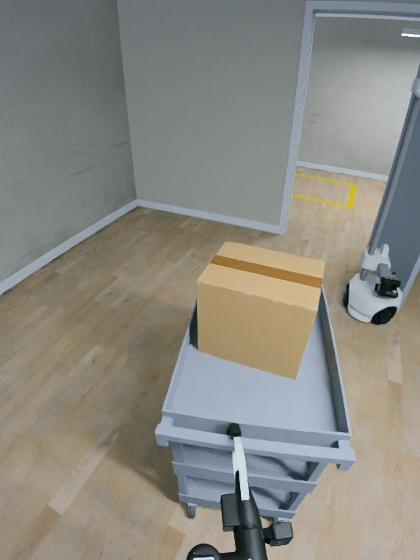

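Emit:
move --blocking false --cameras '[]' --r2 '{"base":{"rotate_rad":-0.15},"pace":"slow"}'

Emit:
wait --seconds 2 --cameras '[]'

Emit:
move --blocking false --cameras '[]' --r2 '{"base":{"translate_m":0.4},"pace":"slow"}'

Emit:
wait --seconds 6 --cameras '["r2_head_camera","r1_head_left_camera"]'

Scene clock: 143.47 s.
move: r2 moving
r1: as last shown
r1.turned_by_wheels: +0.000
r1.turned_by_imu: +0.000
r1.lidar_m: 1.50 2.50 1.94 1.91 0.26 0.25 0.46 1.26 1.45 2.81 3.02 1.11
r1.motor_effort: lift_m=+19(20) arm_m=+4(4) wheel_0=-26(27) wheel_1=+33(33) wheel_2=+7(7)
r1.servo_current: wrist_yaw_rad=65(65) wrist_pitch_rad=39(46) wrist_roll_rad=59(59) gripper_m=46(46)
r1.contact_limits: strafe_m 0.8
r1.wrist_depth_mm: - 134 138 - 362 226 177 / - 134 134 - 364 229 179 / - 132 148 917 373 231 180 / 110 135 196 - 375 233 181 / 137 - - - 375 233 182 / - 1205 198 1205 194 234 182 / - 820 759 154 351 211 182
r2.base_odometry: x=-1.342 y=-0.301 heading=-2.526
r2.turned_by_wheels: -0.111
r2.turned_by_imu: -0.107
r2.base_tilt: forward=-0.7 right=+0.0
r2.lidar_m: 0.39 0.45 2.41 2.41 2.93 2.64 2.71 2.53 2.27 2.30 2.84 0.41
r2.base_status: rotate_rad moving
r2.joint_positions: lift_m=+0.683 arm_m=+0.000 wrist_yaw_rad=+0.010 wrist_pitch_rad=+0.002 wrist_roll_rad=+1.569 gripper_m=-0.034
r2.measured_speeds: translate_m=+0.000 strafe_m=-0.001 rotate_rad=-0.290 lift_m=+0.000 arm_m=+0.000 wrist_yaw_rad=+0.000 wrist_pitch_rad=+0.000 wrist_roll_rad=+0.000
r2.motor_effort: lift_m=+20(20) arm_m=+5(6) wheel_0=+13(17) wheel_1=+5(10) wheel_2=+13(13)
r2.servo_current: wrist_yaw_rad=65(65) wrist_pitch_rad=39(39) wrist_roll_rad=52(59) gripper_m=98(98)
r2.hand_pose: x=+0.4601 y=-0.0844 z=+0.8604 quat_wxyz=(+0.708, +0.706, +0.004, +0.003) (m; r2's base frame)
r2.wrist_depth_mm: - - - 157 214 1863 - / - - 504 160 219 - - / - 436 433 162 224 - - / - 462 452 165 227 - - / - - 473 169 231 - - / - - 186 172 179 707 - / - - - 112 240 1661 496
pictures: none

Scene clock: 144.07 s.
earlier move: r2 done
r1.base_odometry: x=-2.149 y=-0.440 heading=-2.330
r1.turned_by_wheels: +0.000
r1.turned_by_imu: +0.000
r1.base_tilt: forward=-1.6 right=+1.3
r1.lidar_m: 1.42 2.51 1.95 1.89 0.25 0.25 0.46 1.29 1.47 2.82 3.02 1.12
r1.joint_positions: lift_m=+0.124 arm_m=+0.000 wrist_yaw_rad=+3.196 wrist_pitch_rad=+0.002 wrist_roll_rad=+0.000 gripper_m=+0.056
r1.motor_effort: lift_m=+19(20) arm_m=+4(4) wheel_0=-27(27) wheel_1=+33(33) wheel_2=+6(7)
r1.servo_current: wrist_yaw_rad=46(65) wrist_pitch_rad=39(46) wrist_roll_rad=65(65) gripper_m=39(46)
r1.contact_limits: strafe_m 0.8
r1.hand_pose: x=-0.1219 y=+0.0715 z=+0.3019 quat_wxyz=(-0.027, -0.001, +0.000, +1.000) (m; r1's base frame)
r1.wrist_depth_mm: - 134 138 - 362 226 178 / - 134 134 - 366 229 178 / - 132 148 917 370 231 180 / 109 135 196 - 377 231 181 / 137 - - - 377 234 182 / - 1229 198 1205 195 234 182 / - 820 759 154 351 211 182
r2.base_odometry: x=-1.342 y=-0.301 heading=-2.563
r2.turned_by_wheels: -0.037
r2.turned_by_imu: -0.036
r2.base_tilt: forward=-0.6 right=+0.1
r2.lidar_m: 0.39 2.75 2.41 2.41 2.93 2.65 2.66 2.56 2.26 2.29 2.75 0.42
r2.base_status: done
r2.joint_positions: lift_m=+0.683 arm_m=+0.000 wrist_yaw_rad=+0.006 wrist_pitch_rad=+0.002 wrist_roll_rad=+1.569 gripper_m=-0.034
r2.motor_effort: lift_m=+20(20) arm_m=+5(6) wheel_0=+3(17) wheel_1=+4(10) wheel_2=+7(13)
r2.servo_current: wrist_yaw_rad=46(65) wrist_pitch_rad=39(46) wrist_roll_rad=33(59) gripper_m=91(98)
r2.hand_pose: x=+0.4597 y=-0.0858 z=+0.8604 quat_wxyz=(+0.708, +0.706, +0.003, +0.001) (m; r2's base frame)
r2.wrist_depth_mm: - - - 171 231 1708 - / - - - 171 232 - - / - 436 439 172 231 - - / - 459 452 172 232 - - / - 477 469 172 233 - - / - - 184 173 180 - - / - - - 112 234 1661 512
wait: 0.60 of 2 s (r2 has come to rest)
pictures: none

Scene clock: 144.57 s.
move: r2 moving
r1: as last shown
r1.lidar_m: 1.45 2.55 1.94 1.89 0.25 0.25 0.46 1.29 1.43 2.81 2.98 1.13
r1.motor_effort: lift_m=+19(20) arm_m=+4(4) wheel_0=-26(27) wheel_1=+33(33) wheel_2=+6(7)
r1.servo_current: wrist_yaw_rad=52(59) wrist_pitch_rad=39(46) wrist_roll_rad=39(65) gripper_m=39(46)
r1.contact_limits: strafe_m 0.8
r1.wrist_depth_mm: - 134 138 - 362 226 177 / - 134 134 - 366 229 179 / - 132 148 917 373 230 179 / 110 135 196 - 373 232 181 / 137 - - - 377 233 182 / - 1229 198 1205 195 234 182 / - 809 759 154 351 210 182
r2.base_odometry: x=-1.352 y=-0.308 heading=-2.563
r2.turned_by_wheels: +0.000
r2.turned_by_imu: +0.000
r2.base_tilt: forward=-0.7 right=+0.0
r2.lidar_m: 0.36 2.74 2.43 2.43 2.94 2.66 2.70 2.57 2.26 2.29 2.74 0.44
r2.base_status: translate_m moving
r2.joint_positions: lift_m=+0.683 arm_m=+0.000 wrist_yaw_rad=+0.000 wrist_pitch_rad=+0.002 wrist_roll_rad=+1.569 gripper_m=-0.034
r2.measured_speeds: translate_m=+0.048 strafe_m=-0.001 rotate_rad=-0.003 lift_m=+0.000 arm_m=+0.000 wrist_yaw_rad=-0.034 wrist_pitch_rad=+0.000 wrist_roll_rad=+0.000
r2.motor_effort: lift_m=+20(20) arm_m=+5(5) wheel_0=+4(8) wheel_1=+8(8) wheel_2=-13(13)
r2.servo_current: wrist_yaw_rad=39(59) wrist_pitch_rad=39(46) wrist_roll_rad=52(59) gripper_m=98(98)
r2.hand_pose: x=+0.4592 y=-0.0874 z=+0.8604 quat_wxyz=(+0.708, +0.706, +0.001, -0.001) (m; r2's base frame)
r2.wrist_depth_mm: - - - 174 236 1576 - / - - - 174 234 - - / - 439 439 174 234 - - / - 455 449 173 233 - - / - 473 469 173 233 - - / - - 184 172 178 - - / - - 492 112 232 1708 508
pictures: none

Scene clock: 149.37 s.
earlier move: r2 done
r1.base_odometry: x=-2.149 y=-0.440 heading=-2.330
r1.turned_by_wheels: +0.000
r1.turned_by_imu: +0.000
r1.base_tilt: forward=-1.6 right=+1.3
r1.lidar_m: 1.77 2.55 1.94 1.87 0.26 0.25 0.45 1.29 1.46 2.83 1.01 0.79
r1.joint_positions: lift_m=+0.124 arm_m=+0.000 wrist_yaw_rad=+3.196 wrist_pitch_rad=+0.002 wrist_roll_rad=+0.000 gripper_m=+0.056
r1.motor_effort: lift_m=+19(20) arm_m=+4(5) wheel_0=-26(27) wheel_1=+33(33) wheel_2=+6(7)
r1.servo_current: wrist_yaw_rad=46(65) wrist_pitch_rad=39(52) wrist_roll_rad=52(78) gripper_m=39(52)
r1.contact_limits: strafe_m 0.8
r1.hand_pose: x=-0.1219 y=+0.0715 z=+0.3019 quat_wxyz=(-0.027, -0.001, +0.000, +1.000) (m; r1's base frame)
r1.wrist_depth_mm: - 134 138 - 359 227 177 / - 134 134 - 366 229 179 / - 132 148 917 370 231 180 / 109 135 196 - 375 232 181 / 137 - - - 377 233 182 / - 1229 198 1205 194 234 182 / - 809 759 154 351 210 182
r2.base_odometry: x=-1.676 y=-0.519 heading=-2.564
r2.turned_by_wheels: +0.000
r2.turned_by_imu: -0.002
r2.base_tilt: forward=-0.6 right=+0.1
r2.lidar_m: 0.39 2.57 2.29 2.31 2.75 3.03 3.04 2.69 2.39 2.40 2.93 0.40
r2.base_status: done
r2.joint_positions: lift_m=+0.683 arm_m=+0.000 wrist_yaw_rad=-0.006 wrist_pitch_rad=+0.002 wrist_roll_rad=+1.569 gripper_m=-0.034
r2.motor_effort: lift_m=+20(21) arm_m=+5(6) wheel_0=+1(10) wheel_1=+3(8) wheel_2=-8(17)
r2.servo_current: wrist_yaw_rad=52(65) wrist_pitch_rad=39(52) wrist_roll_rad=65(72) gripper_m=98(98)
r2.hand_pose: x=+0.4587 y=-0.0891 z=+0.8604 quat_wxyz=(+0.708, +0.706, -0.001, -0.003) (m; r2's base frame)
r2.wrist_depth_mm: - - - 152 209 - - / - 424 413 155 213 - - / - 433 430 158 219 - - / - 469 455 163 223 - - / - - 484 168 229 - - / - - 185 171 179 1576 525 / - - - 112 241 1661 1160
wait: 4.80 of 6 s (r2 has come to rest)
pictures: r1_head_left_camera, r2_head_camera

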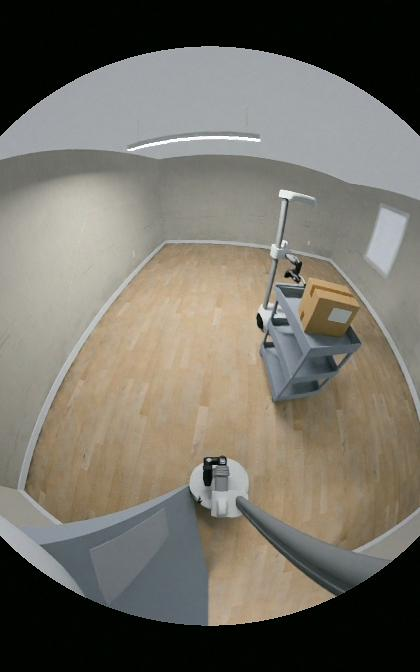

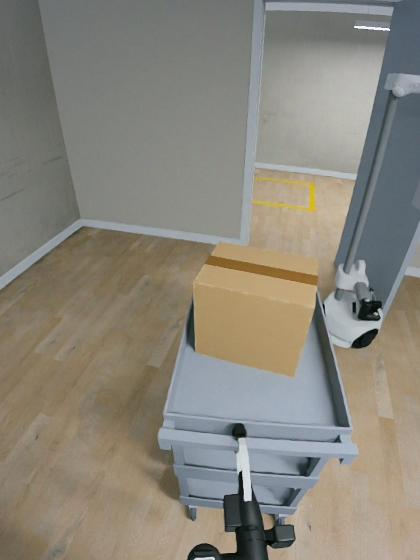

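Emit:
move --blocking false --cameras '[]' --r2 '{"base":{"strafe_m":-0.2},"pace":"slow"}'

Emit:
wait --seconds 4 --cameras '[]'

Emit:
move --blocking false --cameras '[]' --r2 '{"base":{"translate_m":0.3,"strafe_m":0.03},"pace":"slow"}'

Emit:
wait --seconds 6 --cameras '["r2_head_camera","r1_head_left_camera","r2_head_right_camera"]'

Scene clock: 166.97 s.
move: r2 moving
r1: as last shown
r1.lidar_m: 1.76 2.51 1.94 1.88 0.25 0.25 0.48 1.29 1.44 2.83 0.99 0.80
r1.motor_effort: lift_m=+19(19) arm_m=+4(4) wheel_0=-26(27) wheel_1=+33(33) wheel_2=+6(7)
r1.servo_current: wrist_yaw_rad=46(65) wrist_pitch_rad=39(46) wrist_roll_rad=65(65) gripper_m=39(46)
r1.contact_limits: strafe_m 0.8
r1.wrist_depth_mm: - 134 138 - 359 227 178 / - 134 134 - 366 229 178 / - 132 148 917 373 231 180 / 110 135 196 - 375 232 181 / 137 - - - 377 233 182 / - 1229 198 1229 195 234 182 / - 820 759 154 351 210 182
r2.base_odometry: x=-1.684 y=-0.507 heading=-2.563
r2.turned_by_wheels: +0.000
r2.turned_by_imu: +0.001
r2.base_tilt: forward=-0.7 right=+0.1
r2.lidar_m: 0.39 2.58 2.31 2.31 2.76 3.04 3.06 2.67 2.40 2.40 2.89 0.42
r2.base_status: strafe_m moving
r2.joint_positions: lift_m=+0.683 arm_m=+0.000 wrist_yaw_rad=-0.002 wrist_pitch_rad=+0.002 wrist_roll_rad=+1.569 gripper_m=-0.034
r2.measured_speeds: translate_m=+0.000 strafe_m=-0.056 rotate_rad=+0.000 lift_m=+0.000 arm_m=+0.000 wrist_yaw_rad=+0.022 wrist_pitch_rad=+0.000 wrist_roll_rad=+0.000
r2.motor_effort: lift_m=+20(20) arm_m=+5(6) wheel_0=+10(11) wheel_1=-6(8) wheel_2=+0(6)
r2.servo_current: wrist_yaw_rad=59(59) wrist_pitch_rad=46(46) wrist_roll_rad=52(52) gripper_m=91(98)
r2.hand_pose: x=+0.4590 y=-0.0881 z=+0.8604 quat_wxyz=(+0.708, +0.706, +0.000, -0.002) (m; r2's base frame)
r2.wrist_depth_mm: - - - 149 206 - - / - 413 407 153 210 - - / - 436 427 157 216 - - / - 466 459 162 223 - - / - - 488 166 229 741 - / - - 184 170 179 1708 521 / - - - 112 240 1618 1182
pictures: none

Scene clock: 169.63 s.
earlier move: r2 done
r1.base_odometry: x=-2.149 y=-0.440 heading=-2.330
r1.turned_by_wheels: +0.000
r1.turned_by_imu: +0.000
r1.base_tilt: forward=-1.6 right=+1.3
r1.lidar_m: 1.10 2.57 1.95 1.89 0.25 0.25 0.46 1.29 1.48 2.83 0.93 0.73
r1.joint_positions: lift_m=+0.124 arm_m=+0.000 wrist_yaw_rad=+3.196 wrist_pitch_rad=+0.002 wrist_roll_rad=+0.000 gripper_m=+0.056
r1.motor_effort: lift_m=+19(20) arm_m=+4(4) wheel_0=-27(27) wheel_1=+33(34) wheel_2=+6(7)
r1.servo_current: wrist_yaw_rad=46(72) wrist_pitch_rad=39(52) wrist_roll_rad=46(65) gripper_m=39(46)
r1.contact_limits: strafe_m 0.8
r1.hand_pose: x=-0.1219 y=+0.0715 z=+0.3019 quat_wxyz=(-0.027, -0.001, +0.000, +1.000) (m; r1's base frame)
r1.wrist_depth_mm: - 134 138 - 362 227 177 / - 134 134 - 366 229 178 / - 132 148 917 370 230 180 / 110 135 196 - 375 232 181 / 137 - - - 379 232 182 / - 1255 198 1205 195 234 181 / - 809 768 154 351 209 182
r2.base_odometry: x=-1.786 y=-0.352 heading=-2.564
r2.turned_by_wheels: +0.000
r2.turned_by_imu: +0.001
r2.base_tilt: forward=-0.7 right=+0.0
r2.lidar_m: 0.34 0.43 2.49 2.51 3.00 3.09 3.11 2.49 2.21 2.20 2.69 0.43
r2.base_status: done
r2.joint_positions: lift_m=+0.683 arm_m=+0.000 wrist_yaw_rad=+0.006 wrist_pitch_rad=+0.002 wrist_roll_rad=+1.569 gripper_m=-0.034
r2.motor_effort: lift_m=+20(21) arm_m=+5(6) wheel_0=+5(15) wheel_1=-5(8) wheel_2=+0(6)
r2.servo_current: wrist_yaw_rad=65(65) wrist_pitch_rad=39(46) wrist_roll_rad=46(59) gripper_m=91(98)
r2.hand_pose: x=+0.4598 y=-0.0856 z=+0.8604 quat_wxyz=(+0.708, +0.706, +0.003, +0.001) (m; r2's base frame)
r2.wrist_depth_mm: - - - 183 244 1708 - / - - - 181 242 - - / - - 445 179 239 - - / - 455 455 177 236 - - / - 469 462 175 235 - - / - - 185 172 180 - - / - - 484 112 229 1537 -
wait: 2.67 of 4 s (r2 has come to rest)
pictures: none

Scene clock: 170.13 s.
move: r2 moving
r1: as last shown
r1.lidar_m: 1.09 2.55 1.93 1.88 0.25 0.25 0.47 1.29 1.41 2.82 0.91 0.74
r1.motor_effort: lift_m=+19(19) arm_m=+4(4) wheel_0=-27(27) wheel_1=+33(33) wheel_2=+6(7)
r1.servo_current: wrist_yaw_rad=59(59) wrist_pitch_rad=39(46) wrist_roll_rad=52(65) gripper_m=39(46)
r1.contact_limits: strafe_m 0.8
r1.wrist_depth_mm: - 134 138 - 362 227 178 / - 134 134 - 366 229 178 / - 132 148 917 370 231 180 / 109 135 196 - 375 233 181 / 137 - - - 377 233 182 / - 1229 198 1205 194 234 182 / - 809 759 154 351 210 182
r2.base_odometry: x=-1.795 y=-0.359 heading=-2.564
r2.turned_by_wheels: +0.000
r2.turned_by_imu: +0.000
r2.base_tilt: forward=-0.7 right=+0.1
r2.lidar_m: 0.36 0.50 2.47 2.48 3.01 3.10 3.13 2.50 2.21 2.23 2.69 0.42
r2.base_status: translate_m moving; strafe_m moving
r2.joint_positions: lift_m=+0.683 arm_m=+0.000 wrist_yaw_rad=+0.000 wrist_pitch_rad=+0.002 wrist_roll_rad=+1.569 gripper_m=-0.034
r2.measured_speeds: translate_m=+0.048 strafe_m=+0.004 rotate_rad=-0.005 lift_m=+0.000 arm_m=+0.000 wrist_yaw_rad=-0.041 wrist_pitch_rad=+0.000 wrist_roll_rad=+0.000
r2.motor_effort: lift_m=+20(20) arm_m=+5(5) wheel_0=+6(11) wheel_1=+8(8) wheel_2=-13(13)
r2.servo_current: wrist_yaw_rad=46(65) wrist_pitch_rad=39(39) wrist_roll_rad=33(59) gripper_m=91(91)
r2.hand_pose: x=+0.4593 y=-0.0873 z=+0.8604 quat_wxyz=(+0.708, +0.706, +0.001, -0.001) (m; r2's base frame)
r2.wrist_depth_mm: - - - 188 251 1499 1255 / - - - 245 247 1863 - / - - 452 180 242 - - / - 452 455 178 237 - - / - 459 462 175 234 - - / - - 185 171 179 - - / - 480 473 112 227 - -
pictures: none

Scene clock: 173.93 s.
earlier move: r2 done
r1.base_odometry: x=-2.149 y=-0.440 heading=-2.330
r1.turned_by_wheels: +0.000
r1.turned_by_imu: +0.000
r1.base_tilt: forward=-1.6 right=+1.3
r1.lidar_m: 1.44 2.48 1.92 1.88 0.25 0.25 0.46 1.31 1.43 2.81 0.50 0.57
r1.joint_positions: lift_m=+0.124 arm_m=+0.000 wrist_yaw_rad=+3.196 wrist_pitch_rad=+0.002 wrist_roll_rad=+0.000 gripper_m=+0.056
r1.motor_effort: lift_m=+20(20) arm_m=+4(4) wheel_0=-27(27) wheel_1=+33(33) wheel_2=+6(7)
r1.servo_current: wrist_yaw_rad=39(78) wrist_pitch_rad=39(52) wrist_roll_rad=52(65) gripper_m=39(46)
r1.contact_limits: strafe_m 0.8
r1.hand_pose: x=-0.1219 y=+0.0715 z=+0.3019 quat_wxyz=(-0.027, -0.001, +0.000, +1.000) (m; r1's base frame)
r1.wrist_depth_mm: - 134 138 - 362 226 177 / - 134 134 - 366 229 179 / - 132 148 917 373 230 180 / 110 135 196 - 373 232 181 / 137 - - - 377 233 182 / - 1229 198 1205 195 234 182 / - 809 768 154 349 210 182
r2.base_odometry: x=-2.020 y=-0.541 heading=-2.564
r2.turned_by_wheels: +0.000
r2.turned_by_imu: -0.002
r2.base_tilt: forward=-0.7 right=+0.1
r2.lidar_m: 0.38 2.64 2.34 2.38 2.85 3.35 3.39 2.62 2.34 2.34 2.67 0.41
r2.base_status: done
r2.joint_positions: lift_m=+0.683 arm_m=+0.000 wrist_yaw_rad=-0.007 wrist_pitch_rad=+0.002 wrist_roll_rad=+1.569 gripper_m=-0.034
r2.motor_effort: lift_m=+20(21) arm_m=+5(5) wheel_0=+1(11) wheel_1=+4(9) wheel_2=-10(18)
r2.servo_current: wrist_yaw_rad=46(72) wrist_pitch_rad=39(46) wrist_roll_rad=52(59) gripper_m=85(98)
r2.hand_pose: x=+0.4586 y=-0.0894 z=+0.8604 quat_wxyz=(+0.708, +0.706, -0.002, -0.003) (m; r2's base frame)
r2.wrist_depth_mm: - - - 164 224 1756 - / - - - 166 225 - - / - 436 433 167 227 - - / - 455 455 168 229 - - / - - 473 170 230 - - / - - 185 170 180 668 - / - - - 112 236 1808 492
wait: 3.80 of 6 s (r2 has come to rest)
pictures: r1_head_left_camera, r2_head_camera, r2_head_right_camera

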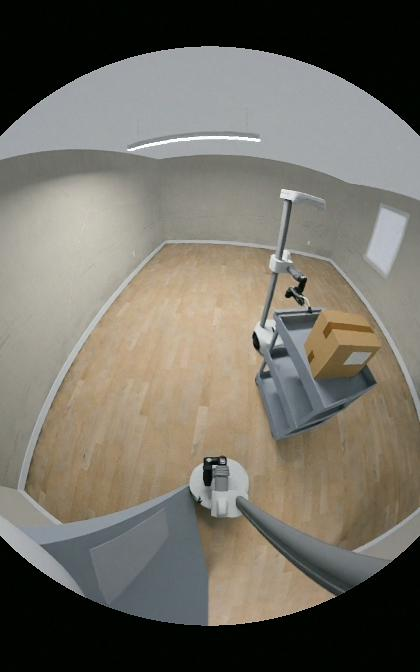

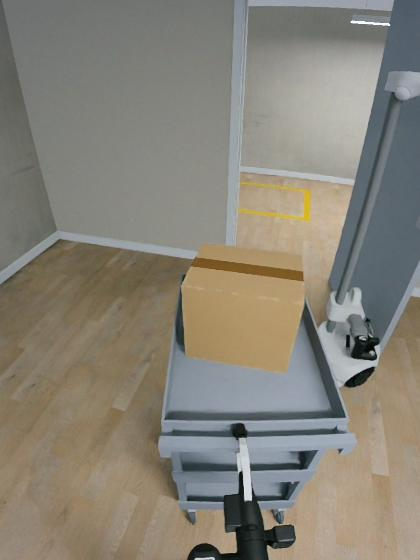

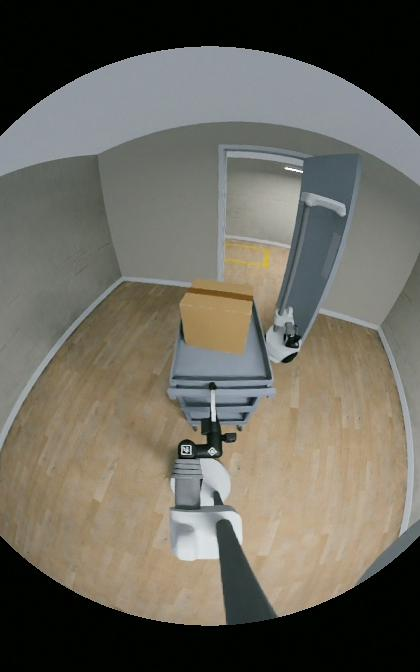

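Emit:
move --blocking false --cameras '[]' --r2 '{"base":{"translate_m":0.3,"strafe_m":0.08},"pace":"slow"}'

Emit:
wait --seconds 6 --cameras '["r2_head_camera","r2_head_right_camera","r1_head_left_camera"]'

Scene clock: 185.00 s.
move: r2 moving
r1: as last shown
r1.lidar_m: 1.40 2.52 1.95 1.90 0.25 0.25 0.49 1.29 1.44 2.82 0.51 0.53
r1.motor_effort: lift_m=+20(20) arm_m=+4(4) wheel_0=-26(27) wheel_1=+33(33) wheel_2=+6(7)
r1.servo_current: wrist_yaw_rad=59(65) wrist_pitch_rad=33(46) wrist_roll_rad=46(59) gripper_m=46(46)
r1.contact_limits: strafe_m 0.8
r1.wrist_depth_mm: - 134 138 - 362 226 177 / - 134 134 - 366 229 178 / - 132 148 917 373 231 180 / 110 135 196 - 373 231 181 / 137 - - - 377 233 182 / - 1229 198 1205 194 234 182 / - 809 759 154 351 211 182
r2.base_odometry: x=-2.029 y=-0.550 heading=-2.565
r2.turned_by_wheels: -0.001
r2.turned_by_imu: +0.000
r2.base_tilt: forward=-0.7 right=+0.1
r2.lidar_m: 0.36 2.66 2.33 2.38 2.83 3.37 3.38 2.64 2.33 2.33 2.67 0.42
r2.base_status: translate_m moving; strafe_m moving
r2.joint_positions: lift_m=+0.683 arm_m=+0.000 wrist_yaw_rad=-0.007 wrist_pitch_rad=+0.002 wrist_roll_rad=+1.569 gripper_m=-0.034
r2.measured_speeds: translate_m=+0.048 strafe_m=+0.014 rotate_rad=-0.002 lift_m=+0.000 arm_m=+0.000 wrist_yaw_rad=+0.000 wrist_pitch_rad=+0.000 wrist_roll_rad=+0.000
r2.motor_effort: lift_m=+20(20) arm_m=+5(5) wheel_0=+1(3) wheel_1=+6(8) wheel_2=-15(15)
r2.servo_current: wrist_yaw_rad=46(65) wrist_pitch_rad=39(46) wrist_roll_rad=52(52) gripper_m=91(98)
r2.hand_pose: x=+0.4586 y=-0.0894 z=+0.8604 quat_wxyz=(+0.708, +0.706, -0.002, -0.003) (m; r2's base frame)
r2.wrist_depth_mm: - - - 164 222 1661 - / - - - 165 224 - - / - 436 433 166 227 - - / - 462 452 167 229 - - / - - 469 169 230 - - / - - 183 170 180 654 - / - - - 112 236 1863 484
pictures: none

Scene clock: 188.87 s.
earlier move: r2 done
r1.base_odometry: x=-2.149 y=-0.440 heading=-2.330
r1.turned_by_wheels: +0.000
r1.turned_by_imu: +0.000
r1.base_tilt: forward=-1.5 right=+1.3
r1.lidar_m: 4.85 2.56 1.95 1.88 0.25 0.25 0.48 1.28 1.44 0.46 0.39 0.58
r1.joint_positions: lift_m=+0.124 arm_m=+0.000 wrist_yaw_rad=+3.196 wrist_pitch_rad=+0.002 wrist_roll_rad=+0.000 gripper_m=+0.056
r1.motor_effort: lift_m=+19(20) arm_m=+4(5) wheel_0=-26(27) wheel_1=+33(33) wheel_2=+6(7)
r1.servo_current: wrist_yaw_rad=46(72) wrist_pitch_rad=46(52) wrist_roll_rad=46(72) gripper_m=39(52)
r1.contact_limits: strafe_m 0.8
r1.hand_pose: x=-0.1219 y=+0.0715 z=+0.3019 quat_wxyz=(-0.027, -0.001, +0.000, +1.000) (m; r1's base frame)
r1.wrist_depth_mm: - 134 138 - 362 227 177 / - 134 134 - 366 229 179 / - 132 148 917 370 231 179 / 110 135 196 - 377 232 181 / 137 - - - 377 234 181 / - 1229 198 1205 194 234 182 / - 809 768 154 351 210 182
r2.base_odometry: x=-2.228 y=-0.771 heading=-2.565
r2.turned_by_wheels: +0.000
r2.turned_by_imu: -0.001
r2.base_tilt: forward=-0.7 right=+0.1
r2.lidar_m: 0.42 2.47 2.18 2.20 2.61 3.63 3.64 2.82 2.51 2.51 0.45 0.39
r2.base_status: done
r2.joint_positions: lift_m=+0.683 arm_m=+0.000 wrist_yaw_rad=-0.007 wrist_pitch_rad=+0.002 wrist_roll_rad=+1.569 gripper_m=-0.034
r2.motor_effort: lift_m=+20(21) arm_m=+5(5) wheel_0=+0(6) wheel_1=+3(8) wheel_2=-10(16)
r2.servo_current: wrist_yaw_rad=46(72) wrist_pitch_rad=39(46) wrist_roll_rad=52(59) gripper_m=91(98)
r2.hand_pose: x=+0.4586 y=-0.0894 z=+0.8604 quat_wxyz=(+0.708, +0.706, -0.002, -0.003) (m; r2's base frame)
r2.wrist_depth_mm: 1756 373 377 128 186 - - / 1808 392 394 136 195 - - / 1983 424 430 143 204 - - / - 473 469 150 214 - - / - - 512 158 227 1708 - / - - 185 167 180 1708 496 / - - - 112 - 1808 1229
wait: 3.87 of 6 s (r2 has come to rest)
pictures: r1_head_left_camera, r2_head_camera, r2_head_right_camera

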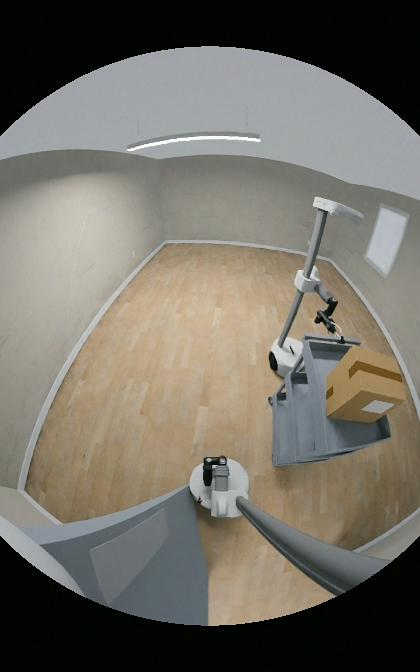

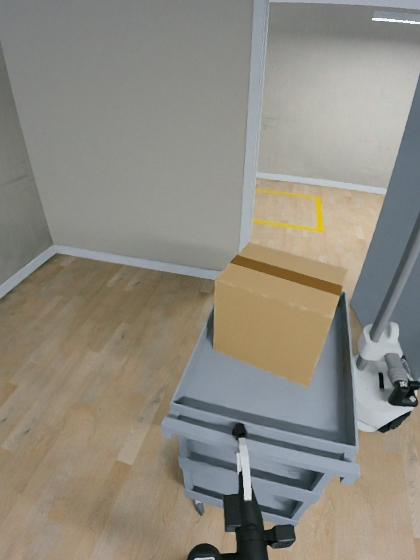

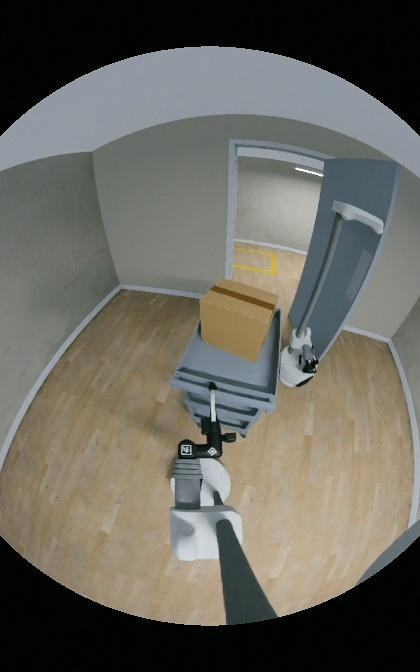

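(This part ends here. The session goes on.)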